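## Task

Lot numbers are printed on the shelf edge directly under each shelf spot, and several spots may carry the same number. Bring one cardboard box from a lot 451 spot and one from a lot 434 spot onto the desk so that no part of either box sticks out beyond the desk edge. All remaining cardboard boxes must stay on the shelves where they were. If no box of a given lot exists in the room, that lot is skipped. The robot must not tip over or finish leaning, or the task fails.

## Robot and tools

Robot: a simulated Hello Robot Stretch 3. It has one arm only: a two-wheel base, a mast with a vertical lift, and a telescoping arm that reaches out to the robot's RIGHT side, ending in a wrist (yaw, pitch, roll) and a two-finger gripper. The base cannot drive sideways, so to shift the gripper along the robot's forward direction you drive the base. The base is 0.33 m long by 0.34 m wide, rounded at the back, and pivots about the point between the drive wheels, 0.05 m behind its front. With arm retracted and wrist folded, a turn sweeps a 0.28 m radius; an unfolded level wrist reaches past that.

Frames: the base frame has its origin on the floor between the drive wheels, x ahead, y to the left, z upward, in metres. hand_pose is reported in it, at the point where the closed fingertips meet. The odometry frame is the base frame as it was when the scene began; base_odometry counts wheel rotation there (slip counts as motion), heading in rad, left positive, within about ±3.142.

Tool move: one action per call. The action is either "base" and/or "joints" (optionally with "speeds", "pace", "contact_limits"), or "servos": "reboot" by itself. "base" is an object holding exactly one key: translate_m (a relative drive in metres from the current spot, positive forward, -3 to 3) or rotate_rad (a relative turn in place in radians, positive left, -6.4 to 6.4). It counts from where the base last reported itself. "joints" is one object of absolute joint targets by name: lift_m 0 to 1.1 m; arm_m 0 to 0.52 m extension; wrist_yaw_rad -1.345 to 4.42 (0 along the arm, positive swings toward the front); wrist_pitch_rad -1.57 to 0.451 (0 level, negative tips fingers down); wrist_roll_rad -2.911 to 2.918 (0 fingers side by side); gripper_m -0.089 to 0.179 (larger opens; fingertip gap is about 0.007 m below the value near closed, 0.025 m below when wide); head_pan_rad -3.953 to 1.73 (0 forward, positive left, -1.57 looks along the arm); head_tilt_rad -1.53 to 0.419 (negative looks down). "pace" is "default" or "max". "speeds" gives per-motion top speeds by key, not above the max pace. Default/max: translate 0.12/0.30 m/s, rotate 0.76/1.90 rad/s, lift 0.11/0.15 m/s, arm 0.14/0.40 m/s. The base is capped at 0.10 m/s and 0.63 rad/s unless lift_m is under 0.30, arm_m under 0.03 and wrist_yaw_rad over 2.54. "contact_limits" is an object: arm_m, translate_m, rotate_rad take a motor_effort percent (1 to 100) that stops the motion when reached; lift_m takes {"down": n, "up": n}, percent push beyond free motion (under about 12 may halt early). Put a limit only in the same call as its command. "cameras" lists head_camera, nav_camera, wrist_camera or all. "blocking" false returns within about half a second while motion continues; a later move overrides only what it names. Unknown keys make the call invalid; out-of-range numbers get it refused, and after a refusal or an unplanned stop the remaining move, wait and finished_scene calls in that reply are skipped. An empty move returns state, images and the scene number.

Tool wait: seconds 0 to 10, optional cameras; returns early once running moves settle. stop: brakes everything still running. zoom_image: camera plus region [x0, y0, x1, y1] in pixels of the latest image, at most 504 by 504. finished_scene: scene = the current scene number; make no further calls in that reply.

Results: "move" reads done or the worst status. Statuses: moving, done, off_target (at rest short of target, may still push), stopped, contact_stop (that lift or arm goes slack), time_out, torque_fault (wrist or head servo off until reboot). on_its_own notes things you did not order; "held at" is a target. motor_effort is percent, positive toward larger joint values, peak in brackets; wheel effort positive pushes forward. lidar_m: 12 distances from the base origin, sector 1 ahead then counter-clockwise, seen at 0.17 m height; "-" means nothing or too close. wrist_depth_mm and head_depth_mm: 7x7 median depths in mm. base_tilt in degrees (forward, right positive). If turned_by_wheels and turned_by_imu disagree by over 0.15 rad, believe the IMU.

Cameras: head_camera images arrive rotated (turn clockwise a quarter to view upright), nav_camera the opposite way. Calibrations are given per camera with K, distortion and T_world_to_cam in the base frame.

Gripping: command gripper_m below the box width to hold, at least 0.05 above it to release. The reading does not confirm a grasp; resend if it slips.

Cautions: before folding the wrist over the base (yaw 3.0) or unfolding, keep lift_m 0.32 to 0.95, pitch -0.4, roll about 0. With yaw below -0.4 keep pitch at -0.5 or lower. Do not push against rigid things with the gripper higher than about 0.45 m or drive while snagged; the robot may tip. Wrist, head and base (without a limit) have no contact stop. Avoid drops, slams, hard hits and objects falling; loose items may get nudged occasionally.

Each tool is called after "Call:" as name([rows], argument=value, ...), one row to a line, values as JSON.

## Session

Call:
move(joints={"head_pan_rad": -0.9, "head_tilt_rad": -0.3}, cameras=["nav_camera"])

Call:
move(joints={"head_pan_rad": -2.3, "head_tilt_rad": -0.3}, cameras=["nav_camera"])

Call:
move(joints={"head_pan_rad": -3.8, "head_tilt_rad": -0.3}, cameras=["nav_camera"])

Call:
move(joints={"head_pan_rad": 0.7, "head_tilt_rad": -0.3}, cameras=["nav_camera"])

Scene clock: 1.03 s.
move: done
base_odometry: x=+0.000 y=+0.000 heading=+0.000
turned_by_wheels: +0.000
turned_by_imu: +0.000
base_tilt: forward=-0.4 right=-1.1
lidar_m: 0.72 0.72 0.85 1.53 2.66 1.26 1.01 1.11 1.81 1.62 1.39 0.82
head_depth_mm: 1651 1786 1868 1951 1910 1924 1558 / 1677 1869 1944 2038 2011 1919 1544 / 1704 1898 2003 2091 2180 1897 1547 / 1570 1598 1684 1766 1873 1905 1539 / 1268 1328 1391 1473 1561 1662 1529 / 1062 1108 1159 1201 1259 1319 1393 / 921 948 982 1019 1059 1110 1153
base_status: not commanded
joint_positions: lift_m=+0.374 arm_m=+0.001 wrist_yaw_rad=+3.009 wrist_pitch_rad=-0.462 wrist_roll_rad=+0.000 gripper_m=+0.037 head_pan_rad=-0.923 head_tilt_rad=-0.301
joint_status: all done
measured_speeds: all 0
motor_effort: left_wheel=-0.1(0.7) right_wheel=+0.0(1.1) lift_m=+23.5(23.8) arm_m=-5.0(5.1) wrist_yaw_rad=+0.8(1.1) wrist_pitch_rad=+2.0(2.0) wrist_roll_rad=-0.1(0.3) gripper_m=+0.4(0.8) head_pan_rad=+1.3(5.2) head_tilt_rad=-3.2(8.6)
hand_pose: x=+0.0076 y=+0.0712 z=+0.3774 quat_wxyz=(+0.207, +0.697, +0.116, +0.676) (m; base frame)
wrist_depth_mm: - 139 - - - 866 - / - 150 - - - 978 - / - 167 923 - - 933 - / 825 775 203 811 802 793 755 / 697 680 212 661 651 680 673 / 598 604 126 579 129 581 568 / 526 539 287 354 504 510 512
pictures: nav_camera (sideways)
camera_calibration:
nav_camera: T_world_to_cam=[[0.177346, -0.206014, 0.962344, -1.21058], [-0.788499, -0.614884, 0.0136777, 0.0371546], [0.588912, -0.761233, -0.271489, 0.302988], [0, 0, 0, 1]] pos_world=[0.0655543, 0.00409459, 1.24674]

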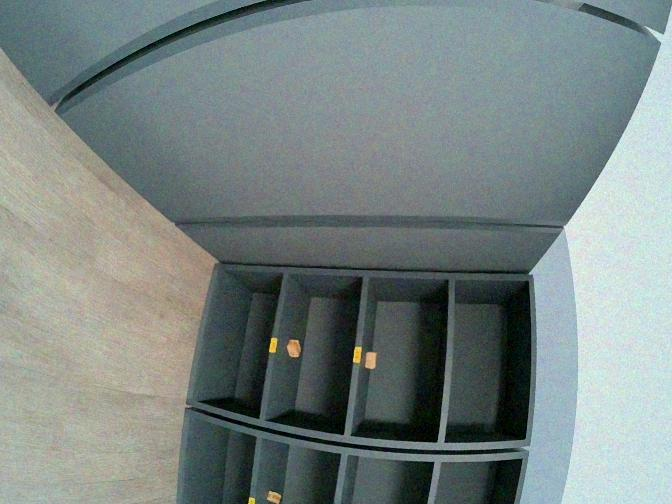

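Scene clock: 3.23 s.
move: done
base_odometry: x=+0.000 y=+0.000 heading=+0.000
turned_by_wheels: +0.000
turned_by_imu: +0.000
base_tilt: forward=-0.3 right=-1.2
lidar_m: 0.72 0.73 0.85 1.53 2.66 1.25 1.01 1.11 1.82 1.63 1.39 0.83
head_depth_mm: 1347 1391 1452 1494 1579 1635 1513 / 1426 1473 1532 1586 1659 1726 1560 / 1522 1573 1638 1706 1799 1847 1559 / 1618 1688 1765 1845 1933 1959 1539 / 1739 1818 1893 1991 2094 1989 1534 / 1893 1994 2079 2226 2338 1990 1518 / 2060 2167 2273 2359 2474 1962 1520
base_status: not commanded
joint_positions: lift_m=+0.374 arm_m=+0.001 wrist_yaw_rad=+3.009 wrist_pitch_rad=-0.462 wrist_roll_rad=+0.000 gripper_m=+0.037 head_pan_rad=-2.308 head_tilt_rad=-0.301
joint_status: all done
measured_speeds: translate_m=+0.000 rotate_rad=+0.000 lift_m=+0.000 arm_m=+0.000 wrist_yaw_rad=+0.000 wrist_pitch_rad=+0.000 wrist_roll_rad=+0.000 head_pan_rad=+0.024 head_tilt_rad=+0.000
motor_effort: left_wheel=-0.5(1.0) right_wheel=+0.3(1.2) lift_m=+23.4(24.0) arm_m=-8.3(8.7) wrist_yaw_rad=-0.1(2.1) wrist_pitch_rad=+2.0(2.1) wrist_roll_rad=-0.1(0.3) gripper_m=+0.8(0.8) head_pan_rad=+3.6(5.1) head_tilt_rad=-1.6(6.2)
hand_pose: x=+0.0076 y=+0.0712 z=+0.3774 quat_wxyz=(+0.207, +0.697, +0.116, +0.676) (m; base frame)
wrist_depth_mm: - 139 - - - 849 - / - 150 - - - 980 - / - 167 913 - - 941 - / 830 769 204 820 794 788 765 / 696 668 212 656 655 669 668 / 597 597 126 572 129 581 577 / 524 535 287 356 504 511 505
pictures: nav_camera (sideways)
camera_calibration:
nav_camera: T_world_to_cam=[[-0.169765, -0.212279, 0.96235, -1.20847], [-0.749777, 0.661549, 0.013661, 0.0369708], [-0.639542, -0.719229, -0.27147, 0.310438], [0, 0, 0, 1]] pos_world=[0.0211011, -0.0577153, 1.24674]

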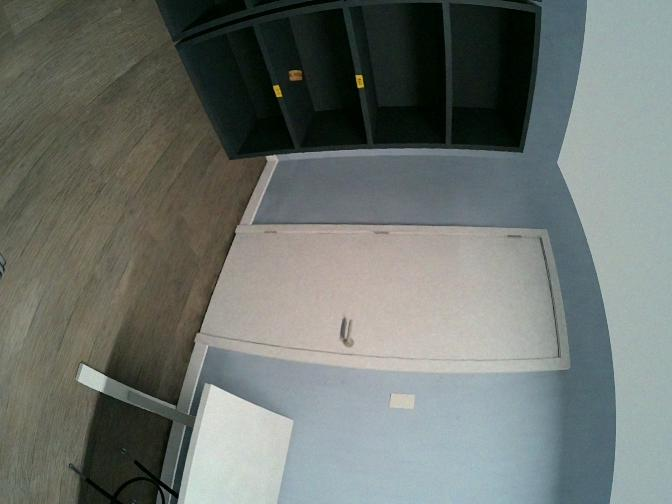

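Scene clock: 4.47 s.
move: done
base_odometry: x=+0.000 y=+0.000 heading=+0.000
turned_by_wheels: +0.000
turned_by_imu: +0.000
base_tilt: forward=-0.4 right=-1.3
lidar_m: 0.73 0.72 0.85 1.53 2.66 1.26 1.01 1.11 1.81 1.62 1.39 0.83
head_depth_mm: 2388 2485 - - - - - / 2495 2572 2681 2792 2832 2103 1611 / 2586 2738 2870 3024 2872 2024 1541 / 2282 2428 2558 2729 2444 2007 1537 / 2009 2107 2216 2269 1491 1851 1532 / 1803 1865 1948 1992 1293 1937 1526 / 1620 1683 1735 1799 1285 1744 1463
base_status: not commanded
joint_positions: lift_m=+0.374 arm_m=+0.001 wrist_yaw_rad=+3.009 wrist_pitch_rad=-0.462 wrist_roll_rad=+0.000 gripper_m=+0.037 head_pan_rad=-3.835 head_tilt_rad=-0.301
joint_status: all done
measured_speeds: all 0
motor_effort: left_wheel=+0.0(0.8) right_wheel=+0.4(1.1) lift_m=+23.7(24.3) arm_m=-10.6(10.9) wrist_yaw_rad=+0.4(1.5) wrist_pitch_rad=+2.0(2.0) wrist_roll_rad=+0.1(0.3) gripper_m=+0.4(1.0) head_pan_rad=+3.9(6.3) head_tilt_rad=+0.0(4.3)
hand_pose: x=+0.0076 y=+0.0712 z=+0.3774 quat_wxyz=(+0.207, +0.697, +0.116, +0.676) (m; base frame)
wrist_depth_mm: - 138 - - - 856 - / - 151 - - - 988 - / - 167 922 - - 947 - / 846 769 204 809 803 802 772 / 695 679 212 662 647 672 658 / 608 599 126 567 129 579 580 / 529 537 287 356 497 512 508
pictures: nav_camera (sideways)
camera_calibration:
nav_camera: T_world_to_cam=[[-0.219521, 0.160304, 0.962348, -1.20815], [0.628074, 0.778034, 0.0136686, 0.0285337], [-0.746548, 0.607426, -0.271477, 0.311143], [0, 0, 0, 1]] pos_world=[-0.0508535, -0.0175253, 1.24674]

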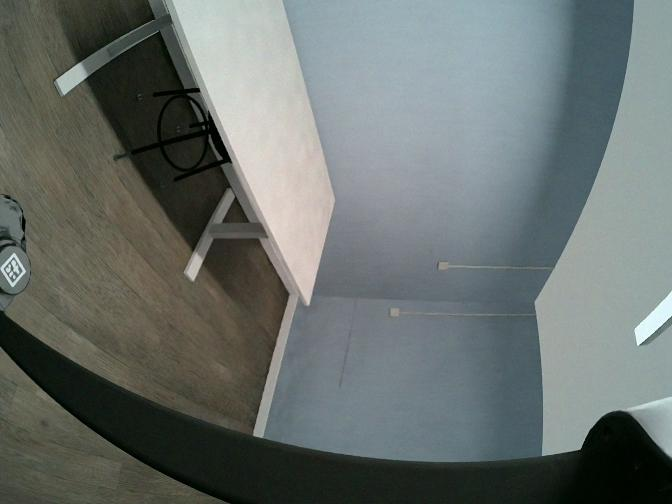

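Scene clock: 7.90 s.
move: done
base_odometry: x=+0.000 y=+0.000 heading=+0.000
turned_by_wheels: +0.000
turned_by_imu: +0.000
base_tilt: forward=-0.3 right=-1.3
lidar_m: 0.73 0.73 0.85 1.53 2.66 1.26 1.01 1.11 1.81 1.63 1.39 0.83
head_depth_mm: 590 611 634 661 689 720 754 / 617 639 667 694 726 761 801 / 644 672 700 733 768 807 848 / 679 710 742 776 817 862 913 / 715 748 785 823 872 921 975 / 754 794 833 877 931 990 1050 / 798 842 893 944 1004 1068 1143
base_status: not commanded
joint_positions: lift_m=+0.374 arm_m=+0.001 wrist_yaw_rad=+3.009 wrist_pitch_rad=-0.462 wrist_roll_rad=+0.000 gripper_m=+0.037 head_pan_rad=+0.708 head_tilt_rad=-0.301
joint_status: all done
measured_speeds: translate_m=+0.000 rotate_rad=+0.000 lift_m=+0.000 arm_m=+0.000 wrist_yaw_rad=+0.000 wrist_pitch_rad=+0.000 wrist_roll_rad=+0.000 head_pan_rad=-0.024 head_tilt_rad=+0.000
motor_effort: left_wheel=-0.2(0.8) right_wheel=+0.8(1.1) lift_m=+23.6(24.7) arm_m=-12.9(13.4) wrist_yaw_rad=-0.2(1.6) wrist_pitch_rad=+1.9(2.1) wrist_roll_rad=-0.1(0.3) gripper_m=+0.5(1.1) head_pan_rad=-3.3(7.5) head_tilt_rad=+2.8(4.4)
hand_pose: x=+0.0076 y=+0.0712 z=+0.3774 quat_wxyz=(+0.207, +0.697, +0.116, +0.676) (m; base frame)
wrist_depth_mm: - 138 - - - 877 - / - 150 - - - 964 - / - 167 936 - - 948 - / 843 754 204 808 811 806 760 / 699 669 211 653 663 666 666 / 602 601 126 576 129 581 582 / 524 536 289 356 501 509 511
pictures: nav_camera (sideways)
camera_calibration:
nav_camera: T_world_to_cam=[[0.194986, 0.189399, 0.962345, -1.21068], [0.661173, -0.750109, 0.0136651, 0.0283604], [0.724452, 0.633612, -0.271486, 0.302185], [0, 0, 0, 1]] pos_world=[-0.00160473, 0.0591063, 1.24674]

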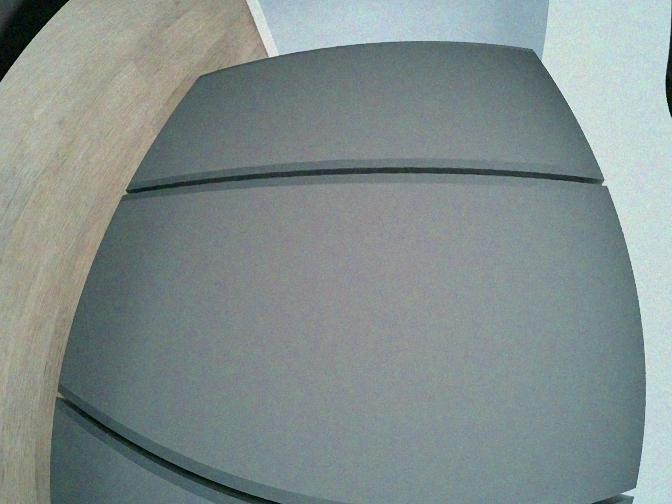

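Call:
move(joints={"head_pan_rad": -1.25, "head_tilt_rad": -0.42}, cameras=["head_camera"])

Call:
zoom_image(camera="head_camera", region=[280, 0, 580, 300])

Call:
zoom_image(camera="head_camera", region=[280, 204, 580, 504])

Call:
move(joints={"head_pan_rad": -1.75, "head_tilt_rad": -0.42}, cameras=["head_camera"])

Call:
zoom_image(camera="head_camera", region=[280, 100, 580, 400])

Scene clock: 21.30 s.
move: done
base_odometry: x=+0.000 y=+0.000 heading=+0.000
turned_by_wheels: +0.000
turned_by_imu: +0.000
base_tilt: forward=-0.3 right=-1.2
lidar_m: 0.73 0.73 0.85 1.53 2.66 1.26 1.01 1.11 1.81 1.63 1.39 0.83
head_depth_mm: 1713 1826 1903 2048 2136 1775 1396 / 1412 1470 1572 1874 2045 1753 1404 / 1744 1855 1919 1990 2003 1743 1387 / 1743 1861 1968 2082 2207 1732 1384 / 1760 1862 1975 2099 2178 1730 1378 / 1767 1880 1966 2002 2086 1705 1366 / 1498 1542 1600 1717 1824 1690 1361
base_status: not commanded
joint_positions: lift_m=+0.374 arm_m=+0.001 wrist_yaw_rad=+3.009 wrist_pitch_rad=-0.462 wrist_roll_rad=+0.000 gripper_m=+0.037 head_pan_rad=-1.258 head_tilt_rad=-0.420
joint_status: all done
measured_speeds: translate_m=+0.000 rotate_rad=+0.000 lift_m=+0.000 arm_m=+0.000 wrist_yaw_rad=+0.000 wrist_pitch_rad=+0.000 wrist_roll_rad=+0.000 head_pan_rad=+0.024 head_tilt_rad=+0.000
motor_effort: left_wheel=-0.5(0.8) right_wheel=+0.2(1.2) lift_m=+25.0(25.4) arm_m=-12.9(13.7) wrist_yaw_rad=+0.3(1.5) wrist_pitch_rad=+1.9(2.0) wrist_roll_rad=-0.1(0.4) gripper_m=+0.1(1.0) head_pan_rad=+3.4(5.4) head_tilt_rad=-3.9(6.5)
hand_pose: x=+0.0076 y=+0.0712 z=+0.3774 quat_wxyz=(+0.207, +0.697, +0.116, +0.676) (m; base frame)
wrist_depth_mm: - 139 - - - 855 - / - 150 - - - 984 - / - 167 920 - - 937 - / 837 757 204 815 808 795 760 / 695 669 211 661 652 671 672 / 608 594 126 571 129 578 572 / 527 538 287 352 508 506 509
pictures: head_camera (sideways)
camera_calibration:
head_camera: T_world_to_cam=[[-0.154373, 0.327156, -0.932276, 1.22961], [0.959463, 0.274832, -0.0624303, 0.0750194], [0.235794, -0.904122, -0.35632, 0.417903], [0, 0, 0, 1]] pos_world=[0.019301, -0.045057, 1.29993]

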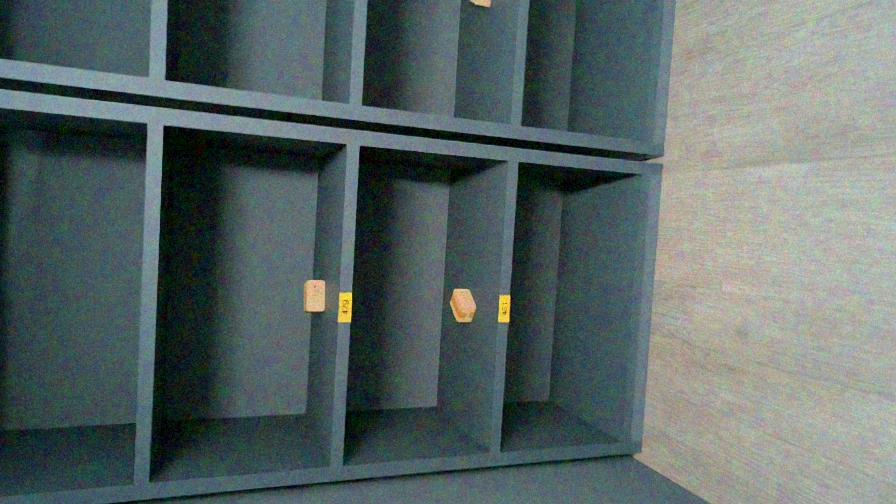

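Scaled by 1.680 from the camera's 896x504 image, which has a finer 1280x720 frame.

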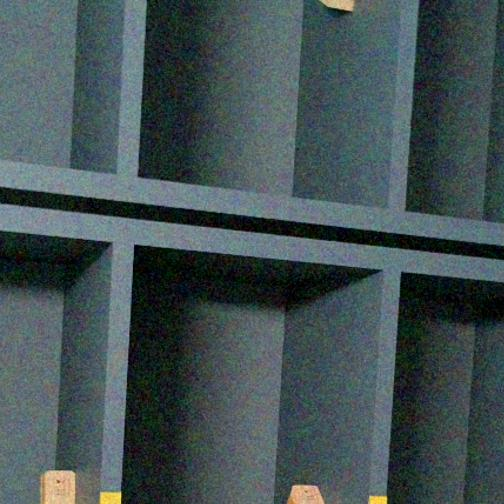

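Scaled by 1.680 from the camera's 896x504 image, which has a finer 1280x720 frame.

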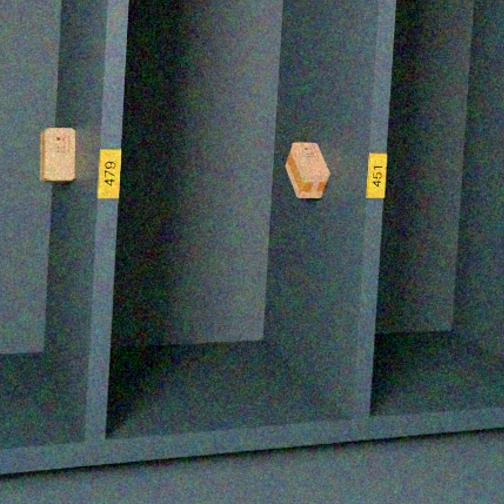

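Scene clock: 22.17 s.
move: done
base_odometry: x=+0.000 y=+0.000 heading=+0.000
turned_by_wheels: +0.000
turned_by_imu: +0.000
base_tilt: forward=-0.4 right=-1.4
lidar_m: 0.72 0.73 0.85 1.53 2.66 1.25 1.01 1.11 1.82 1.62 1.39 0.83
head_depth_mm: 1942 1989 2041 2107 2147 1776 1406 / 2086 2198 2325 2443 2367 1757 1395 / 1861 1900 1991 2118 2195 1749 1393 / 1931 2022 2167 2306 2200 1730 1384 / 1843 1947 2065 2156 2180 1725 1387 / 1755 1868 1968 2040 2033 1719 1372 / 1332 1427 1546 1690 1902 1703 1368
base_status: not commanded
joint_positions: lift_m=+0.374 arm_m=+0.001 wrist_yaw_rad=+3.009 wrist_pitch_rad=-0.462 wrist_roll_rad=+0.000 gripper_m=+0.037 head_pan_rad=-1.762 head_tilt_rad=-0.420
joint_status: all done
measured_speeds: all 0
motor_effort: left_wheel=-0.2(0.8) right_wheel=+0.8(1.3) lift_m=+24.7(25.4) arm_m=-12.9(13.5) wrist_yaw_rad=-0.4(1.7) wrist_pitch_rad=+1.9(2.1) wrist_roll_rad=+0.1(0.2) gripper_m=-0.1(1.0) head_pan_rad=-1.4(5.4) head_tilt_rad=-3.7(7.2)
hand_pose: x=+0.0076 y=+0.0712 z=+0.3774 quat_wxyz=(+0.207, +0.697, +0.116, +0.676) (m; base frame)
wrist_depth_mm: - 138 - - - 858 - / - 151 - - - 987 - / - 167 916 - - 926 - / 837 773 203 818 791 785 765 / 691 664 211 665 667 669 665 / 606 596 126 577 129 579 578 / 526 540 287 355 501 514 506
pictures: head_camera (sideways)
camera_calibration:
head_camera: T_world_to_cam=[[0.0228174, 0.361278, -0.932179, 1.22841], [0.972931, -0.222507, -0.0624207, 0.0749996], [-0.229968, -0.905521, -0.356576, 0.421072], [0, 0, 0, 1]] pos_world=[-0.0041658, -0.0458224, 1.29993]

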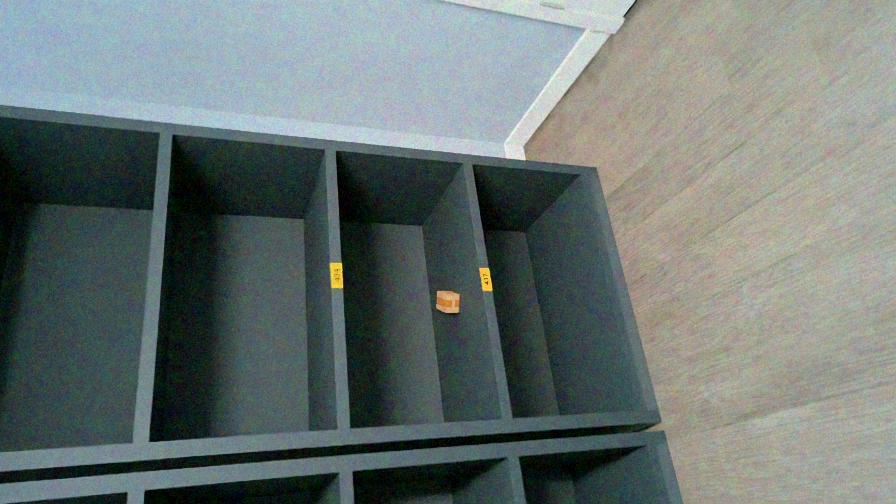

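Scaled by 1.680 from the camera's 896x504 image, which has a finer 1280x720 frame.

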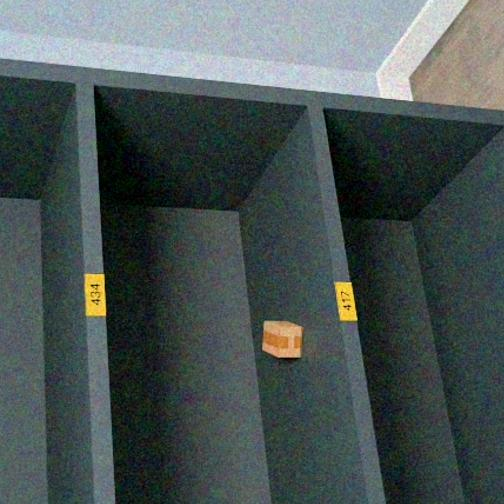

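Call:
move(base={"rotate_rad": -1.067})

Call:
move(base={"translate_m": 0.865}, contact_limits={"translate_m": 45})

Call:
move(base={"rotate_rad": 1.315}, joints={"lift_m": 0.5, "wrist_pitch_rad": -0.4, "head_pan_rad": -1.57, "head_tilt_rad": -0.45}, cameras=["head_camera"])

Scene clock: 57.73 s.
move: done
base_odometry: x=+0.000 y=+0.000 heading=-1.067
turned_by_wheels: -1.067
turned_by_imu: -1.049
base_tilt: forward=-0.3 right=-1.2
lidar_m: 1.41 0.83 0.72 0.73 0.85 1.51 2.65 1.64 1.01 1.11 1.80 1.63
head_depth_mm: 1280 1358 1467 1544 1078 1489 1404 / 1297 1382 1473 1529 1071 1628 1399 / 1298 1393 1483 1541 1065 1688 1392 / 1312 1411 1501 1577 1051 1621 1354 / 1326 1416 1527 1645 1751 1731 1385 / 1320 1411 1510 1632 1771 1718 1369 / 1336 1432 1530 1646 1816 1708 1373
base_status: done
joint_positions: lift_m=+0.374 arm_m=+0.001 wrist_yaw_rad=+3.009 wrist_pitch_rad=-0.462 wrist_roll_rad=+0.000 gripper_m=+0.037 head_pan_rad=-1.750 head_tilt_rad=-0.420
joint_status: not commanded
measured_speeds: all 0
motor_effort: left_wheel=+8.5(11.9) right_wheel=-9.8(13.3) lift_m=+25.7(26.3) arm_m=-12.3(13.5) wrist_yaw_rad=+0.7(2.1) wrist_pitch_rad=+2.0(2.1) wrist_roll_rad=-0.1(0.3) gripper_m=+0.1(0.9) head_pan_rad=+2.8(4.0) head_tilt_rad=-3.6(4.6)
hand_pose: x=+0.0076 y=+0.0712 z=+0.3774 quat_wxyz=(+0.207, +0.697, +0.116, +0.676) (m; base frame)
wrist_depth_mm: - 138 - - - - - / - 150 161 - - - - / - 167 176 - - - - / 845 772 204 808 800 786 751 / 701 676 211 666 666 677 670 / 603 601 126 574 129 588 577 / 526 540 287 355 502 508 514
pictures: none

Scene clock: 67.50 s.
move: done
base_odometry: x=+0.418 y=-0.757 heading=-1.067
turned_by_wheels: +0.000
turned_by_imu: +0.000
base_tilt: forward=-0.3 right=-1.3
lidar_m: 0.90 0.56 0.49 0.49 0.57 1.01 3.46 1.57 1.78 1.56 0.91 0.89
head_depth_mm: 1469 1569 1671 1816 1954 1752 1412 / 1481 1569 1689 1824 1955 1761 1391 / 1481 1585 1701 1839 1981 1731 1391 / 1506 1603 1727 1857 2018 1735 1381 / 1528 1623 1732 1865 2027 1734 1374 / 1539 1641 1748 1912 2052 1709 1373 / 1559 1663 1773 1948 2076 1705 1374
base_status: done
joint_positions: lift_m=+0.374 arm_m=+0.001 wrist_yaw_rad=+3.009 wrist_pitch_rad=-0.462 wrist_roll_rad=+0.000 gripper_m=+0.037 head_pan_rad=-1.750 head_tilt_rad=-0.420
joint_status: not commanded
measured_speeds: all 0
motor_effort: left_wheel=+3.6(13.3) right_wheel=+7.1(10.2) lift_m=+26.7(27.3) arm_m=-12.3(13.5) wrist_yaw_rad=-1.3(1.9) wrist_pitch_rad=+1.9(2.1) wrist_roll_rad=+0.2(0.4) gripper_m=+0.4(1.1) head_pan_rad=+2.1(4.0) head_tilt_rad=-3.1(4.7)
contact_limits: translate_m 45 (maximum 100)
hand_pose: x=+0.0076 y=+0.0712 z=+0.3774 quat_wxyz=(+0.207, +0.697, +0.116, +0.676) (m; base frame)
wrist_depth_mm: 590 138 - - - - - / 663 151 162 - - - - / - 166 175 - - - 529 / 802 768 192 - - - 577 / 695 674 211 656 634 657 627 / 605 588 126 572 129 585 575 / 527 540 289 353 506 511 506
pictures: none

Scene clock: 70.70 s.
move: done
base_odometry: x=+0.418 y=-0.757 heading=+0.248
turned_by_wheels: +1.315
turned_by_imu: +1.293
base_tilt: forward=-0.3 right=-1.1
lidar_m: 0.49 0.51 0.70 2.00 1.99 1.56 1.78 1.57 0.89 1.24 0.69 0.50
head_depth_mm: 789 1094 1163 975 1132 1048 1139 / 812 1104 1177 961 1332 1084 1282 / 839 1101 1179 949 1333 1080 1276 / 871 1104 1183 937 1323 1071 1269 / 904 1106 1183 996 1312 1066 1264 / 769 1109 1177 986 1303 1100 1259 / 797 1097 1154 974 1179 1090 1225
base_status: done
joint_positions: lift_m=+0.500 arm_m=+0.001 wrist_yaw_rad=+3.009 wrist_pitch_rad=-0.420 wrist_roll_rad=+0.000 gripper_m=+0.037 head_pan_rad=-1.569 head_tilt_rad=-0.450
joint_status: all done
measured_speeds: all 0
motor_effort: left_wheel=-9.1(12.2) right_wheel=+8.7(13.4) lift_m=+25.8(33.5) arm_m=-13.1(13.5) wrist_yaw_rad=-0.5(1.3) wrist_pitch_rad=+3.2(6.0) wrist_roll_rad=-0.3(0.3) gripper_m=+0.6(0.9) head_pan_rad=-3.0(5.1) head_tilt_rad=-4.1(7.5)
hand_pose: x=+0.0083 y=+0.0767 z=+0.5123 quat_wxyz=(+0.193, +0.699, +0.101, +0.681) (m; base frame)
wrist_depth_mm: - 137 - - - - - / - 149 - - - - - / - 163 - - - - - / - 188 208 - - 977 - / 913 869 204 857 839 873 - / 781 772 128 741 128 760 - / 675 692 268 668 639 663 637
pictures: head_camera (sideways)
camera_calibration:
head_camera: T_world_to_cam=[[-0.0471646, 0.386713, -0.920993, 1.21424], [0.997553, -0.0293996, -0.0634298, 0.0761537], [-0.0516059, -0.921731, -0.38438, 0.456178], [0, 0, 0, 1]] pos_world=[0.00484325, -0.0468495, 1.29848]

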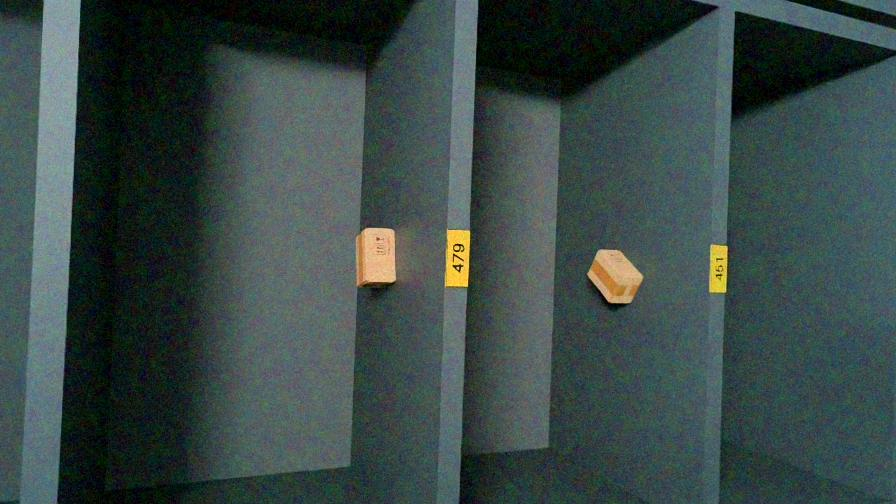

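Call:
move(joints={"wrist_yaw_rad": 0.0, "gripper_m": 0.179, "lift_m": 0.6})

Call:
move(joints={"wrist_pitch_rad": -0.3, "arm_m": 0.25}, cameras=["head_camera","wrist_camera"])

Scene clock: 85.17 s.
move: done
base_odometry: x=+0.418 y=-0.757 heading=+0.248
turned_by_wheels: +0.000
turned_by_imu: +0.000
base_tilt: forward=-0.3 right=-1.2
lidar_m: 0.49 0.51 0.70 1.99 1.99 1.57 1.78 1.57 0.89 1.24 0.68 0.50
head_depth_mm: 793 1095 1173 974 1129 1047 1143 / 815 1107 1173 957 1339 1087 1293 / 847 1100 1177 948 1331 1078 1281 / 872 1105 1173 934 1320 1074 1272 / 907 1106 1176 1000 1315 1065 1259 / 770 1102 1187 994 1304 1098 1266 / 798 1097 1157 970 1186 1096 1221
base_status: not commanded
joint_positions: lift_m=+0.600 arm_m=+0.001 wrist_yaw_rad=+0.003 wrist_pitch_rad=-0.419 wrist_roll_rad=+0.000 gripper_m=+0.179 head_pan_rad=-1.570 head_tilt_rad=-0.450
joint_status: all done
measured_speeds: all 0
motor_effort: left_wheel=-9.1(9.4) right_wheel=+9.0(9.6) lift_m=+28.0(33.7) arm_m=-12.3(13.1) wrist_yaw_rad=-4.6(6.4) wrist_pitch_rad=+3.1(3.3) wrist_roll_rad=+0.0(0.3) gripper_m=+0.2(83.8) head_pan_rad=-2.8(4.0) head_tilt_rad=-3.8(4.7)
hand_pose: x=-0.0208 y=-0.3698 z=+0.6125 quat_wxyz=(+0.692, +0.148, -0.691, -0.146) (m; base frame)
wrist_depth_mm: - - - 684 - 856 - / - - - - - - 543 / - - - - - - 579 / - - - - - - 657 / - 142 - - - - 687 / - 140 855 860 840 - - / - 764 762 773 750 739 105
pictures: none

Scene clock: 88.23 s.
move: done
base_odometry: x=+0.418 y=-0.757 heading=+0.248
turned_by_wheels: +0.000
turned_by_imu: +0.000
base_tilt: forward=-0.4 right=-1.1
lidar_m: 0.49 0.51 0.70 2.00 1.99 1.57 1.78 1.56 0.89 1.24 0.68 0.50
head_depth_mm: 795 1097 1159 976 1129 1047 1143 / 817 1105 1173 962 1337 1085 1281 / 844 1113 1183 950 1327 1076 522 / 874 1103 1181 931 1322 1066 523 / 906 1107 1183 999 1314 1063 1229 / 771 1104 1183 984 1302 1095 1263 / 800 1101 1157 973 1185 1093 1219
base_status: not commanded
joint_positions: lift_m=+0.600 arm_m=+0.250 wrist_yaw_rad=+0.003 wrist_pitch_rad=-0.321 wrist_roll_rad=+0.000 gripper_m=+0.179 head_pan_rad=-1.570 head_tilt_rad=-0.450
joint_status: all done
measured_speeds: all 0
motor_effort: left_wheel=-8.7(9.3) right_wheel=+8.9(9.5) lift_m=+24.2(27.5) arm_m=+12.9(14.3) wrist_yaw_rad=-2.3(4.2) wrist_pitch_rad=+3.5(6.1) wrist_roll_rad=-0.1(0.3) gripper_m=+0.4(1.0) head_pan_rad=-3.2(3.7) head_tilt_rad=-4.1(4.3)
hand_pose: x=-0.0208 y=-0.6305 z=+0.6350 quat_wxyz=(+0.698, +0.114, -0.697, -0.112) (m; base frame)
wrist_depth_mm: - 691 - - - - - / - - - - - - - / - - - 505 - - 550 / - - - - - - - / - 143 - - - - - / - 126 - - - - - / - - - - - - 105
pictures: head_camera (sideways), wrist_camera
camera_calibration:
head_camera: T_world_to_cam=[[-0.0465852, 0.386799, -0.920986, 1.21423], [0.997506, -0.0309212, -0.0634422, 0.0761009], [-0.0530174, -0.921645, -0.384394, 0.456207], [0, 0, 0, 1]] pos_world=[0.00484099, -0.0468501, 1.29848]
wrist_camera: T_world_to_cam=[[-0.998874, -0.0421642, -0.0217583, -0.0269225], [-0.00220282, 0.499295, -0.866429, 0.897549], [0.0473961, -0.865405, -0.498826, -0.0617305], [0, 0, 0, 1]] pos_world=[-0.0219893, -0.502699, 0.746284]

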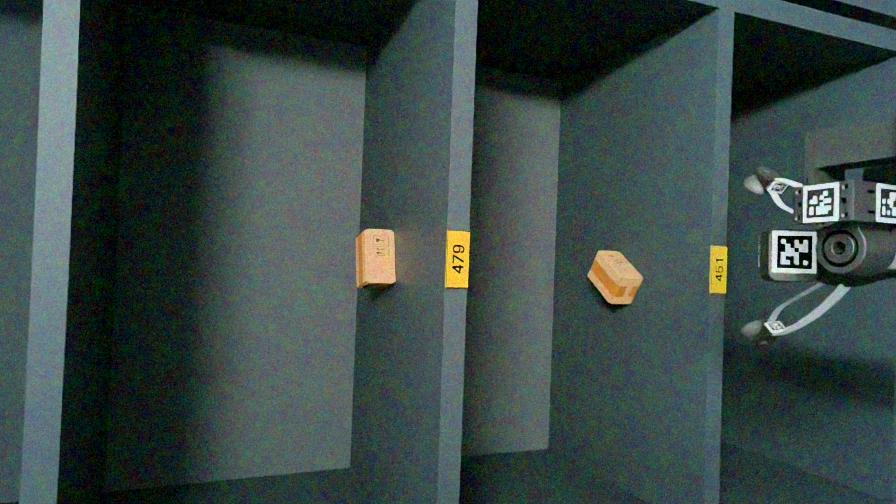

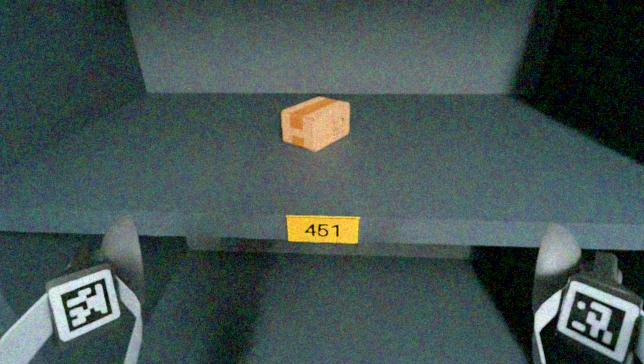

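Call:
move(joints={"arm_m": 0.0, "lift_m": 0.7, "wrist_pitch_rad": -0.4})

Call:
move(base={"rotate_rad": -1.03})

Call:
move(base={"translate_m": 0.233}, contact_limits={"translate_m": 45})

Call:
move(base={"rotate_rad": 1.03})

Call:
move(joints={"wrist_yaw_rad": -0.38, "arm_m": 0.15}, cameras=["head_camera","wrist_camera"])

Scene clock: 159.00 s.
move: done
base_odometry: x=+0.418 y=-0.757 heading=+0.248
turned_by_wheels: +0.000
turned_by_imu: +0.000
base_tilt: forward=-0.2 right=-1.2
lidar_m: 0.49 0.51 0.70 2.00 2.00 1.57 1.77 1.56 0.90 1.24 0.68 0.51
head_depth_mm: 791 1090 1169 975 1128 1050 1141 / 816 1105 1179 961 1336 1090 1283 / 840 1105 1176 946 1332 1085 1284 / 870 1109 1179 939 1321 1068 1272 / 905 1108 1179 997 1311 1059 1264 / 771 1108 1185 989 1297 1099 1265 / 801 1097 1159 969 1186 1093 1228
base_status: not commanded
joint_positions: lift_m=+0.700 arm_m=+0.001 wrist_yaw_rad=+0.003 wrist_pitch_rad=-0.413 wrist_roll_rad=+0.000 gripper_m=+0.179 head_pan_rad=-1.570 head_tilt_rad=-0.450
joint_status: all done
measured_speeds: all 0
motor_effort: left_wheel=-8.7(9.2) right_wheel=+8.0(9.8) lift_m=+26.1(33.5) arm_m=-13.0(14.9) wrist_yaw_rad=-2.8(4.5) wrist_pitch_rad=+1.9(4.6) wrist_roll_rad=+0.0(0.3) gripper_m=+1.1(1.1) head_pan_rad=-2.5(3.3) head_tilt_rad=-2.2(3.8)
hand_pose: x=-0.0208 y=-0.3706 z=+0.7138 quat_wxyz=(+0.693, +0.146, -0.691, -0.144) (m; base frame)
wrist_depth_mm: - - - - - - - / - - - 747 - - - / - - - - - - 594 / - - - - - - 657 / - 142 - - - 975 - / - 139 - - - - - / - 886 878 860 876 860 105
pictures: none

Scene clock: 161.77 s.
move: done
base_odometry: x=+0.418 y=-0.757 heading=-0.782
turned_by_wheels: -1.030
turned_by_imu: -1.013
base_tilt: forward=-0.3 right=-1.2
lidar_m: 0.67 0.50 0.49 0.51 0.72 2.25 1.70 1.57 1.78 1.57 0.89 1.24
head_depth_mm: 1495 1587 1659 1771 1902 1711 1367 / 1590 1672 1787 1895 2016 1695 1368 / 1668 1783 1915 2046 2126 1697 1361 / 1328 1443 1544 1678 1860 1683 1355 / 1383 1517 1555 1735 1839 1624 1339 / 1425 1557 1505 1739 1416 1570 1338 / 1274 1396 1410 1559 1288 1499 1267
base_status: done
joint_positions: lift_m=+0.700 arm_m=+0.001 wrist_yaw_rad=+0.003 wrist_pitch_rad=-0.413 wrist_roll_rad=+0.000 gripper_m=+0.179 head_pan_rad=-1.570 head_tilt_rad=-0.450
joint_status: not commanded
measured_speeds: all 0
motor_effort: left_wheel=+7.8(12.8) right_wheel=-11.0(13.1) lift_m=+23.3(26.7) arm_m=-12.4(13.6) wrist_yaw_rad=-3.0(4.6) wrist_pitch_rad=+2.0(2.0) wrist_roll_rad=-0.1(0.4) gripper_m=+0.6(1.1) head_pan_rad=-2.2(3.5) head_tilt_rad=-2.2(4.2)
hand_pose: x=-0.0209 y=-0.3706 z=+0.7138 quat_wxyz=(+0.693, +0.146, -0.692, -0.144) (m; base frame)
wrist_depth_mm: - - - - - - - / - - - - - - - / 635 - - - - - - / - - - - - - - / - 789 - - - - - / - 141 - - - - - / - 850 883 871 877 853 105
pictures: none

Scene clock: 165.23 s.
move: done
base_odometry: x=+0.583 y=-0.921 heading=-0.781
turned_by_wheels: +0.000
turned_by_imu: +0.000
base_tilt: forward=-0.2 right=-1.2
lidar_m: 0.50 0.37 0.37 0.38 0.54 1.67 1.93 1.78 1.90 0.82 0.80 1.02
head_depth_mm: 1607 1696 1784 1909 2020 1711 1371 / 1632 1776 1905 2036 2140 1685 1360 / 1345 1456 1529 1674 1849 1698 1357 / 1409 1539 1576 1727 1537 1621 1347 / 1161 1515 1525 1706 1323 1524 1311 / 717 750 797 866 913 1001 1112 / 640 683 746 785 912 964 1167
base_status: done
joint_positions: lift_m=+0.700 arm_m=+0.001 wrist_yaw_rad=+0.003 wrist_pitch_rad=-0.413 wrist_roll_rad=+0.000 gripper_m=+0.179 head_pan_rad=-1.570 head_tilt_rad=-0.450
joint_status: not commanded
measured_speeds: all 0
motor_effort: left_wheel=+7.9(11.6) right_wheel=+1.3(10.2) lift_m=+24.4(25.1) arm_m=-11.3(13.0) wrist_yaw_rad=-2.1(4.4) wrist_pitch_rad=+2.0(2.1) wrist_roll_rad=-0.1(0.3) gripper_m=+0.4(1.1) head_pan_rad=-2.1(3.2) head_tilt_rad=-2.0(3.6)
contact_limits: translate_m 45 (maximum 100)
hand_pose: x=-0.0209 y=-0.3706 z=+0.7138 quat_wxyz=(+0.693, +0.146, -0.692, -0.144) (m; base frame)
wrist_depth_mm: 717 - - - - - - / 772 - 580 - - - - / - - 636 - - - - / - - - - - - - / - 508 822 - - - - / - 126 871 - - - - / - - 867 888 869 837 105
pictures: none

Scene clock: 168.00 s.
move: done
base_odometry: x=+0.583 y=-0.921 heading=+0.248
turned_by_wheels: +1.030
turned_by_imu: +1.014
base_tilt: forward=-0.3 right=-1.3
lidar_m: 0.36 0.38 0.52 1.49 2.69 1.77 1.90 0.85 0.81 1.05 0.51 0.38
head_depth_mm: 573 926 1001 834 1186 1019 865 / 587 924 999 820 1180 1011 860 / 600 930 993 810 1175 973 855 / 618 929 1002 804 1171 993 873 / 632 930 1000 795 1174 993 868 / 652 931 1001 783 1143 987 868 / 672 829 850 762 832 903 840
base_status: done
joint_positions: lift_m=+0.700 arm_m=+0.001 wrist_yaw_rad=+0.003 wrist_pitch_rad=-0.413 wrist_roll_rad=+0.000 gripper_m=+0.179 head_pan_rad=-1.570 head_tilt_rad=-0.450
joint_status: not commanded
measured_speeds: all 0
motor_effort: left_wheel=-8.9(12.4) right_wheel=+8.9(12.6) lift_m=+25.4(25.6) arm_m=-12.9(13.2) wrist_yaw_rad=-2.1(4.3) wrist_pitch_rad=+2.0(2.0) wrist_roll_rad=+0.1(0.3) gripper_m=+0.5(1.0) head_pan_rad=-1.9(3.1) head_tilt_rad=-2.4(3.3)
hand_pose: x=-0.0210 y=-0.3706 z=+0.7138 quat_wxyz=(+0.693, +0.146, -0.692, -0.144) (m; base frame)
wrist_depth_mm: - - - - - - 697 / - - - - - - 748 / 414 - - - 581 - - / 433 - - - - - - / 434 143 - - - - - / 118 126 - - - - - / - - - - - - 105
pictures: none

Scene clock: 170.37 s.
move: done
base_odometry: x=+0.583 y=-0.921 heading=+0.248
turned_by_wheels: +0.000
turned_by_imu: +0.000
base_tilt: forward=-0.4 right=-1.2
lidar_m: 0.36 0.38 0.52 1.49 2.69 1.78 1.90 0.84 0.80 1.05 0.51 0.38
head_depth_mm: 576 928 998 832 1186 1018 861 / 590 929 997 822 1174 1010 807 / 602 926 1000 811 1172 968 399 / 618 928 998 803 1178 995 627 / 633 929 1002 794 1167 987 870 / 652 930 1003 785 1144 983 868 / 671 828 849 761 835 905 835
base_status: not commanded
joint_positions: lift_m=+0.700 arm_m=+0.150 wrist_yaw_rad=-0.377 wrist_pitch_rad=-0.413 wrist_roll_rad=+0.000 gripper_m=+0.179 head_pan_rad=-1.570 head_tilt_rad=-0.450
joint_status: all done
measured_speeds: all 0
motor_effort: left_wheel=-8.6(9.0) right_wheel=+8.6(9.0) lift_m=+25.2(26.8) arm_m=+12.8(15.5) wrist_yaw_rad=-2.5(6.8) wrist_pitch_rad=+2.0(2.1) wrist_roll_rad=+0.0(0.3) gripper_m=+0.7(1.2) head_pan_rad=-2.1(3.0) head_tilt_rad=-2.2(2.9)
hand_pose: x=-0.1043 y=-0.5041 z=+0.7138 quat_wxyz=(+0.653, +0.013, -0.707, -0.272) (m; base frame)
wrist_depth_mm: - - - - 690 - - / - - - - 774 - - / - - - - - 643 - / - - 454 - - - - / - 142 - - - - 460 / - 126 - - - - - / 306 315 329 - - 761 105
pictures: head_camera (sideways), wrist_camera
camera_calibration:
head_camera: T_world_to_cam=[[-0.0465852, 0.386799, -0.920986, 1.21423], [0.997506, -0.0309212, -0.0634422, 0.0761009], [-0.0530174, -0.921645, -0.384394, 0.456207], [0, 0, 0, 1]] pos_world=[0.00484099, -0.0468501, 1.29848]
wrist_camera: T_world_to_cam=[[-0.942433, 0.333437, -0.0252844, 0.0945002], [0.21176, 0.536582, -0.816846, 0.908253], [-0.258799, -0.775177, -0.576301, 0.159759], [0, 0, 0, 1]] pos_world=[-0.0619259, -0.395021, 0.836362]

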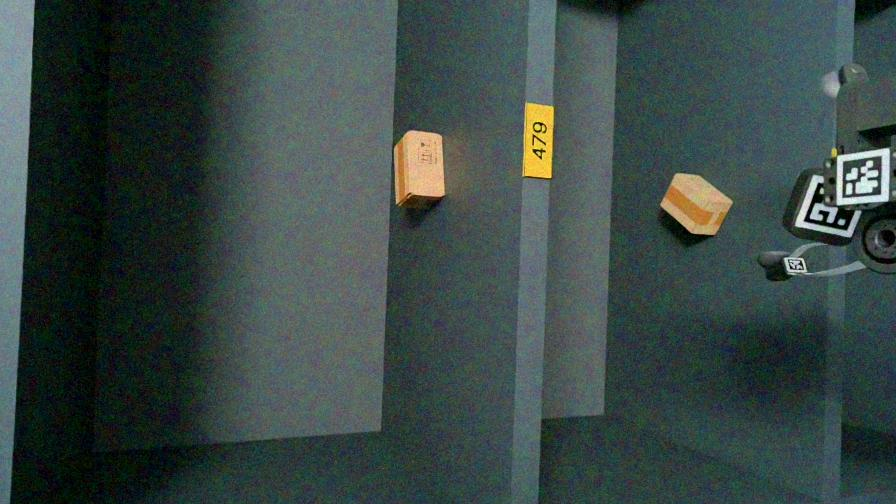

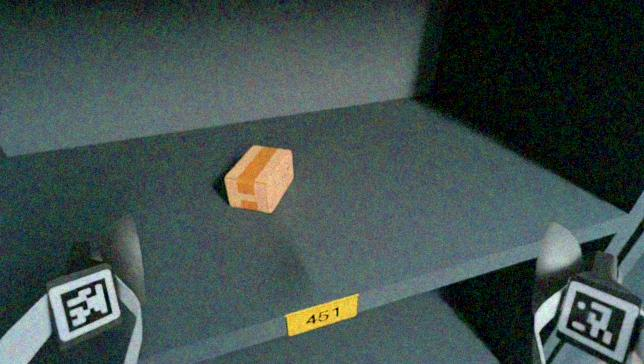

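Call:
move(base={"translate_m": 0.028}, joints={"wrist_pitch_rad": -0.56})

Call:
move(joints={"wrist_yaw_rad": -0.6, "arm_m": 0.46}, cameras=["head_camera","wrist_camera"])

Scene clock: 189.63 s.
move: done
base_odometry: x=+0.610 y=-0.914 heading=+0.248
turned_by_wheels: +0.000
turned_by_imu: +0.000
base_tilt: forward=-0.2 right=-1.2
lidar_m: 0.34 0.35 0.48 1.37 1.96 1.80 1.93 0.83 0.82 1.00 0.47 0.35
head_depth_mm: 578 931 1002 835 1183 1014 861 / 590 924 998 819 1170 1013 812 / 603 928 1002 808 1168 969 399 / 617 929 999 802 1176 995 619 / 634 927 1000 794 1176 988 869 / 654 924 989 785 1127 984 865 / 658 753 769 730 758 829 834
base_status: done
joint_positions: lift_m=+0.700 arm_m=+0.150 wrist_yaw_rad=-0.377 wrist_pitch_rad=-0.570 wrist_roll_rad=+0.000 gripper_m=+0.179 head_pan_rad=-1.570 head_tilt_rad=-0.450
joint_status: all done
measured_speeds: all 0
motor_effort: left_wheel=+4.4(7.2) right_wheel=+6.0(11.9) lift_m=+27.6(27.6) arm_m=+6.5(9.1) wrist_yaw_rad=-3.2(5.0) wrist_pitch_rad=+1.5(3.0) wrist_roll_rad=+0.2(0.3) gripper_m=+1.0(1.1) head_pan_rad=-2.3(2.5) head_tilt_rad=-1.9(2.7)
hand_pose: x=-0.0962 y=-0.4834 z=+0.6801 quat_wxyz=(+0.629, +0.068, -0.703, -0.323) (m; base frame)
wrist_depth_mm: - - - - - - - / - - - - - - - / - - - - - - - / - - - - - - 501 / - 143 - - - 845 582 / - 141 - - - - - / - - - - 753 774 105
pictures: none

Scene clock: 193.13 s.
move: done
base_odometry: x=+0.610 y=-0.914 heading=+0.248
turned_by_wheels: +0.000
turned_by_imu: +0.000
base_tilt: forward=-0.2 right=-1.2
lidar_m: 0.34 0.35 0.48 1.38 1.95 1.79 1.92 0.83 0.82 1.00 0.47 0.35
head_depth_mm: 577 925 997 831 1193 1014 861 / 590 929 995 818 1175 942 404 / 603 925 999 807 646 650 853 / 617 927 999 803 656 903 874 / 636 927 999 794 1173 990 868 / 655 927 987 785 1130 981 867 / 657 752 767 727 758 826 835
base_status: not commanded
joint_positions: lift_m=+0.700 arm_m=+0.460 wrist_yaw_rad=-0.597 wrist_pitch_rad=-0.571 wrist_roll_rad=+0.000 gripper_m=+0.179 head_pan_rad=-1.570 head_tilt_rad=-0.450
joint_status: all done
measured_speeds: all 0
motor_effort: left_wheel=+4.1(4.8) right_wheel=+6.3(7.0) lift_m=+27.6(28.3) arm_m=+13.2(15.2) wrist_yaw_rad=-2.8(6.9) wrist_pitch_rad=+1.5(1.6) wrist_roll_rad=+0.1(0.4) gripper_m=+0.6(1.0) head_pan_rad=-2.1(2.5) head_tilt_rad=-2.4(2.5)
hand_pose: x=-0.1355 y=-0.7725 z=+0.6800 quat_wxyz=(+0.590, -0.009, -0.707, -0.390) (m; base frame)
wrist_depth_mm: 282 314 - - - 538 - / 303 331 - - - - - / 323 - - - - - - / - - - - - - - / - 143 - 281 - - - / 123 298 310 260 308 306 303 / 271 276 278 233 276 269 105
pictures: head_camera (sideways), wrist_camera
camera_calibration:
head_camera: T_world_to_cam=[[-0.0465852, 0.386799, -0.920986, 1.21423], [0.997506, -0.0309212, -0.0634422, 0.0761009], [-0.0530174, -0.921645, -0.384394, 0.456207], [0, 0, 0, 1]] pos_world=[0.00484099, -0.0468501, 1.29848]
wrist_camera: T_world_to_cam=[[-0.844366, 0.534883, -0.0307553, 0.326347], [0.391901, 0.577474, -0.716197, 1.01876], [-0.365321, -0.616785, -0.69722, 0.114316], [0, 0, 0, 1]] pos_world=[-0.0819325, -0.692354, 0.81937]

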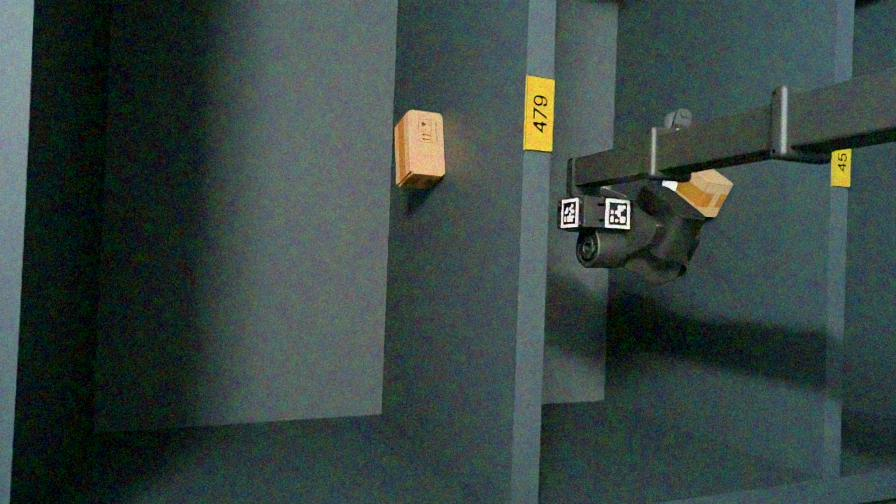

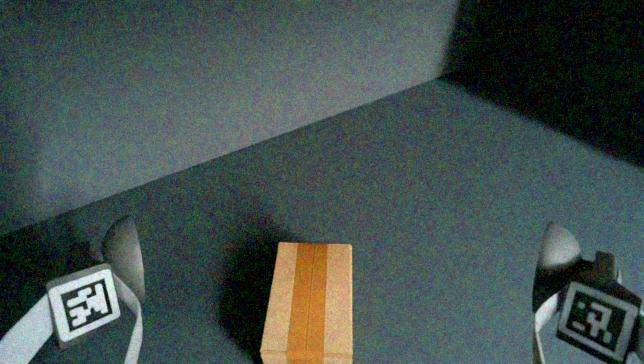

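Call:
move(joints={"arm_m": 0.484})

Call:
move(joints={"lift_m": 0.598}, cameras=["wrist_camera"])

Scene clock: 207.60 s.
move: done
base_odometry: x=+0.610 y=-0.914 heading=+0.248
turned_by_wheels: +0.000
turned_by_imu: +0.000
base_tilt: forward=-0.3 right=-1.2
lidar_m: 0.34 0.35 0.48 1.37 1.95 1.79 1.93 0.84 0.82 1.00 0.47 0.35
head_depth_mm: 578 923 998 832 1186 1009 863 / 591 928 999 821 1173 948 405 / 604 927 999 811 647 905 851 / 617 927 1004 806 679 927 873 / 634 924 995 791 1171 991 870 / 651 925 992 783 1125 984 866 / 658 752 769 728 759 826 834
base_status: not commanded
joint_positions: lift_m=+0.700 arm_m=+0.484 wrist_yaw_rad=-0.597 wrist_pitch_rad=-0.571 wrist_roll_rad=+0.000 gripper_m=+0.179 head_pan_rad=-1.570 head_tilt_rad=-0.450
joint_status: all done
measured_speeds: all 0
motor_effort: left_wheel=+4.4(4.7) right_wheel=+6.0(6.5) lift_m=+28.6(29.5) arm_m=+13.1(14.8) wrist_yaw_rad=-3.2(3.9) wrist_pitch_rad=+1.6(1.6) wrist_roll_rad=+0.2(0.3) gripper_m=+1.1(1.1) head_pan_rad=-2.1(2.3) head_tilt_rad=-1.5(2.1)
hand_pose: x=-0.1355 y=-0.7965 z=+0.6800 quat_wxyz=(+0.590, -0.009, -0.707, -0.390) (m; base frame)
wrist_depth_mm: 264 291 323 - - 515 - / 282 314 - - - 552 - / 306 329 - - - - - / 326 - - - - - - / 351 143 - - - - - / 123 298 313 255 307 305 303 / 270 274 279 228 274 269 105
pictures: none

Scene clock: 209.37 s.
move: done
base_odometry: x=+0.610 y=-0.914 heading=+0.248
turned_by_wheels: +0.000
turned_by_imu: +0.000
base_tilt: forward=-0.2 right=-1.2
lidar_m: 0.34 0.35 0.49 1.38 1.95 1.80 1.93 0.83 0.82 1.00 0.47 0.35
head_depth_mm: 578 921 1000 834 1190 1015 864 / 591 923 1000 818 1175 1007 833 / 605 927 1002 808 1171 706 808 / 618 928 999 804 1168 725 878 / 637 927 1002 792 1173 989 869 / 657 924 989 783 1127 981 866 / 656 751 767 730 757 827 837
base_status: not commanded
joint_positions: lift_m=+0.598 arm_m=+0.484 wrist_yaw_rad=-0.597 wrist_pitch_rad=-0.571 wrist_roll_rad=+0.000 gripper_m=+0.179 head_pan_rad=-1.570 head_tilt_rad=-0.450
joint_status: all done
measured_speeds: all 0
motor_effort: left_wheel=+4.6(5.0) right_wheel=+6.1(6.8) lift_m=+23.5(27.2) arm_m=+10.1(12.8) wrist_yaw_rad=-3.5(4.4) wrist_pitch_rad=+1.5(1.6) wrist_roll_rad=+0.0(0.2) gripper_m=+1.4(1.4) head_pan_rad=-1.2(2.1) head_tilt_rad=-1.5(2.0)
hand_pose: x=-0.1354 y=-0.7964 z=+0.5780 quat_wxyz=(+0.590, -0.009, -0.707, -0.390) (m; base frame)
wrist_depth_mm: 264 291 327 - - - - / 284 316 341 - - - - / 297 310 307 305 303 301 296 / 265 264 262 187 256 253 252 / 229 227 220 162 217 222 220 / - 191 200 144 193 196 194 / 173 176 175 152 173 176 107
pictures: wrist_camera
camera_calibration:
wrist_camera: T_world_to_cam=[[-0.844341, 0.534922, -0.0307619, 0.336082], [0.392041, 0.577638, -0.715988, 0.959542], [-0.365228, -0.616598, -0.697434, 0.0286918], [0, 0, 0, 1]] pos_world=[-0.0819327, -0.716354, 0.71737]

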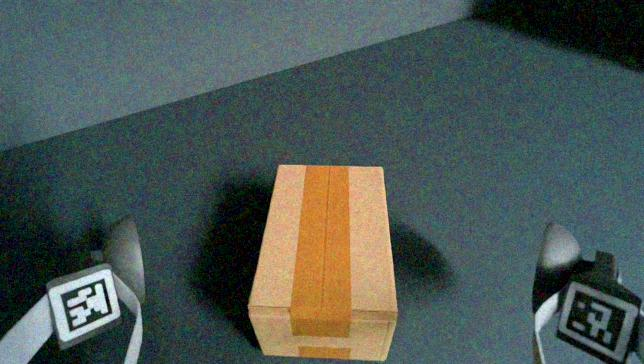

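Call:
move(joints={"lift_m": 0.592})

Call:
move(joints={"gripper_m": 0.01}, cameras=["wrist_camera"])

Call:
move(joints={"lift_m": 0.68}, cameras=["wrist_camera"])

Scene clock: 215.40 s.
move: done
base_odometry: x=+0.610 y=-0.914 heading=+0.248
turned_by_wheels: +0.000
turned_by_imu: +0.000
base_tilt: forward=-0.3 right=-1.2
lidar_m: 0.34 0.35 0.49 1.38 1.95 1.79 1.93 0.84 0.82 1.00 0.47 0.35
head_depth_mm: 578 926 996 831 1187 1013 862 / 591 925 1000 819 1181 1009 834 / 604 926 997 809 1177 704 804 / 617 929 998 799 1172 722 876 / 637 925 998 790 1170 992 868 / 653 924 989 783 1130 986 866 / 657 752 769 729 759 827 834
base_status: not commanded
joint_positions: lift_m=+0.592 arm_m=+0.484 wrist_yaw_rad=-0.597 wrist_pitch_rad=-0.571 wrist_roll_rad=+0.000 gripper_m=+0.179 head_pan_rad=-1.570 head_tilt_rad=-0.450
joint_status: all done
measured_speeds: all 0
motor_effort: left_wheel=+4.7(4.8) right_wheel=+6.0(6.5) lift_m=+22.6(25.2) arm_m=+3.6(4.8) wrist_yaw_rad=-3.3(4.8) wrist_pitch_rad=+1.5(1.7) wrist_roll_rad=+0.0(0.3) gripper_m=+0.6(1.0) head_pan_rad=-1.5(2.1) head_tilt_rad=-1.0(1.7)
hand_pose: x=-0.1354 y=-0.7964 z=+0.5720 quat_wxyz=(+0.590, -0.009, -0.707, -0.390) (m; base frame)
wrist_depth_mm: 265 289 323 - - - - / 284 317 340 331 - - - / 292 302 301 296 293 290 287 / 257 254 254 179 242 247 245 / 223 219 213 156 209 216 213 / 123 184 188 141 187 189 187 / 167 170 169 152 167 170 107
pictures: none

Scene clock: 217.63 s.
move: done
base_odometry: x=+0.610 y=-0.914 heading=+0.248
turned_by_wheels: +0.000
turned_by_imu: +0.000
base_tilt: forward=-0.2 right=-1.3
lidar_m: 0.34 0.35 0.48 1.38 1.95 1.80 1.93 0.84 0.82 1.00 0.47 0.35
head_depth_mm: 578 923 1000 832 1183 1011 864 / 590 925 1001 820 1177 1007 835 / 603 926 1000 808 1175 705 806 / 619 928 999 803 1169 722 875 / 635 928 998 795 1169 991 867 / 654 930 987 784 1127 987 860 / 657 753 769 728 757 827 834
base_status: not commanded
joint_positions: lift_m=+0.592 arm_m=+0.484 wrist_yaw_rad=-0.597 wrist_pitch_rad=-0.571 wrist_roll_rad=+0.000 gripper_m=+0.011 head_pan_rad=-1.570 head_tilt_rad=-0.450
joint_status: all done
measured_speeds: all 0
motor_effort: left_wheel=+4.4(5.0) right_wheel=+5.2(6.9) lift_m=+23.5(24.0) arm_m=+0.5(3.8) wrist_yaw_rad=-3.5(4.6) wrist_pitch_rad=+1.6(1.7) wrist_roll_rad=+0.0(0.3) gripper_m=-18.9(91.2) head_pan_rad=-1.1(2.1) head_tilt_rad=-0.9(2.1)
hand_pose: x=-0.1354 y=-0.7964 z=+0.5720 quat_wxyz=(+0.590, -0.009, -0.707, -0.390) (m; base frame)
wrist_depth_mm: 264 291 322 - - - - / 282 315 340 - - - - / 293 302 299 295 294 290 287 / 256 255 253 179 240 248 244 / 222 221 213 156 155 215 213 / 196 194 129 141 128 189 188 / 175 99 169 153 163 166 168
pictures: wrist_camera
camera_calibration:
wrist_camera: T_world_to_cam=[[-0.844342, 0.534925, -0.0306868, 0.33593], [0.392017, 0.577701, -0.71595, 0.955223], [-0.365251, -0.616536, -0.697477, 0.0246165], [0, 0, 0, 1]] pos_world=[-0.0818326, -0.716354, 0.71137]

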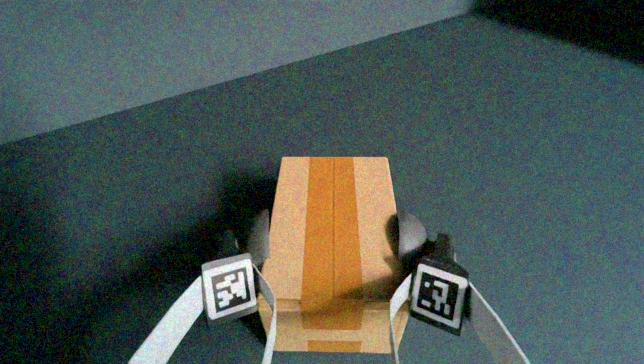

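Scene clock: 219.27 s.
move: done
base_odometry: x=+0.610 y=-0.914 heading=+0.248
turned_by_wheels: +0.000
turned_by_imu: +0.000
base_tilt: forward=-0.4 right=-1.0
lidar_m: 0.34 0.35 0.49 1.38 1.95 1.80 1.92 0.83 0.82 1.00 0.47 0.35
head_depth_mm: 579 926 999 833 1183 1015 864 / 591 924 1000 819 1178 980 438 / 605 926 1001 809 679 655 852 / 619 925 998 805 687 900 876 / 637 928 1002 794 1177 986 871 / 656 931 987 784 1124 983 865 / 658 752 771 727 757 826 835
base_status: not commanded
joint_positions: lift_m=+0.680 arm_m=+0.484 wrist_yaw_rad=-0.597 wrist_pitch_rad=-0.579 wrist_roll_rad=+0.000 gripper_m=+0.011 head_pan_rad=-1.570 head_tilt_rad=-0.450
joint_status: all done
measured_speeds: all 0
motor_effort: left_wheel=+4.5(5.0) right_wheel=+6.4(6.7) lift_m=+30.9(34.1) arm_m=-2.7(2.9) wrist_yaw_rad=-2.8(4.1) wrist_pitch_rad=+3.0(3.2) wrist_roll_rad=-0.1(0.3) gripper_m=-18.2(19.1) head_pan_rad=-1.0(1.8) head_tilt_rad=-1.5(1.8)
hand_pose: x=-0.1347 y=-0.7953 z=+0.6583 quat_wxyz=(+0.588, -0.006, -0.707, -0.393) (m; base frame)
wrist_depth_mm: 265 292 324 - - 525 - / 285 316 - - - - - / 301 331 - - - - - / 330 - - 180 179 - - / 326 318 155 156 154 317 315 / 291 290 129 141 128 281 280 / 261 100 247 152 157 246 252
pictures: wrist_camera
camera_calibration:
wrist_camera: T_world_to_cam=[[-0.84421, 0.535115, -0.0310102, 0.338901], [0.395308, 0.582488, -0.710239, 1.01662], [-0.361996, -0.611849, -0.703277, 0.0937398], [0, 0, 0, 1]] pos_world=[-0.081839, -0.716163, 0.798475]

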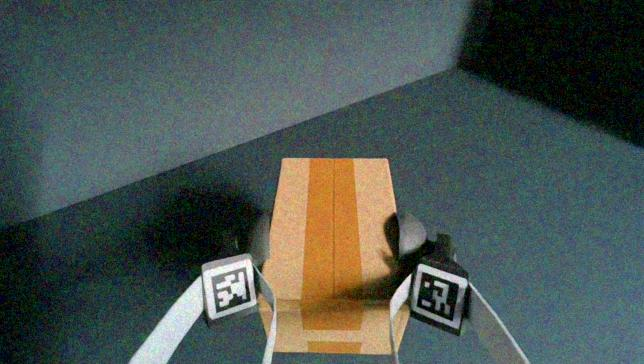

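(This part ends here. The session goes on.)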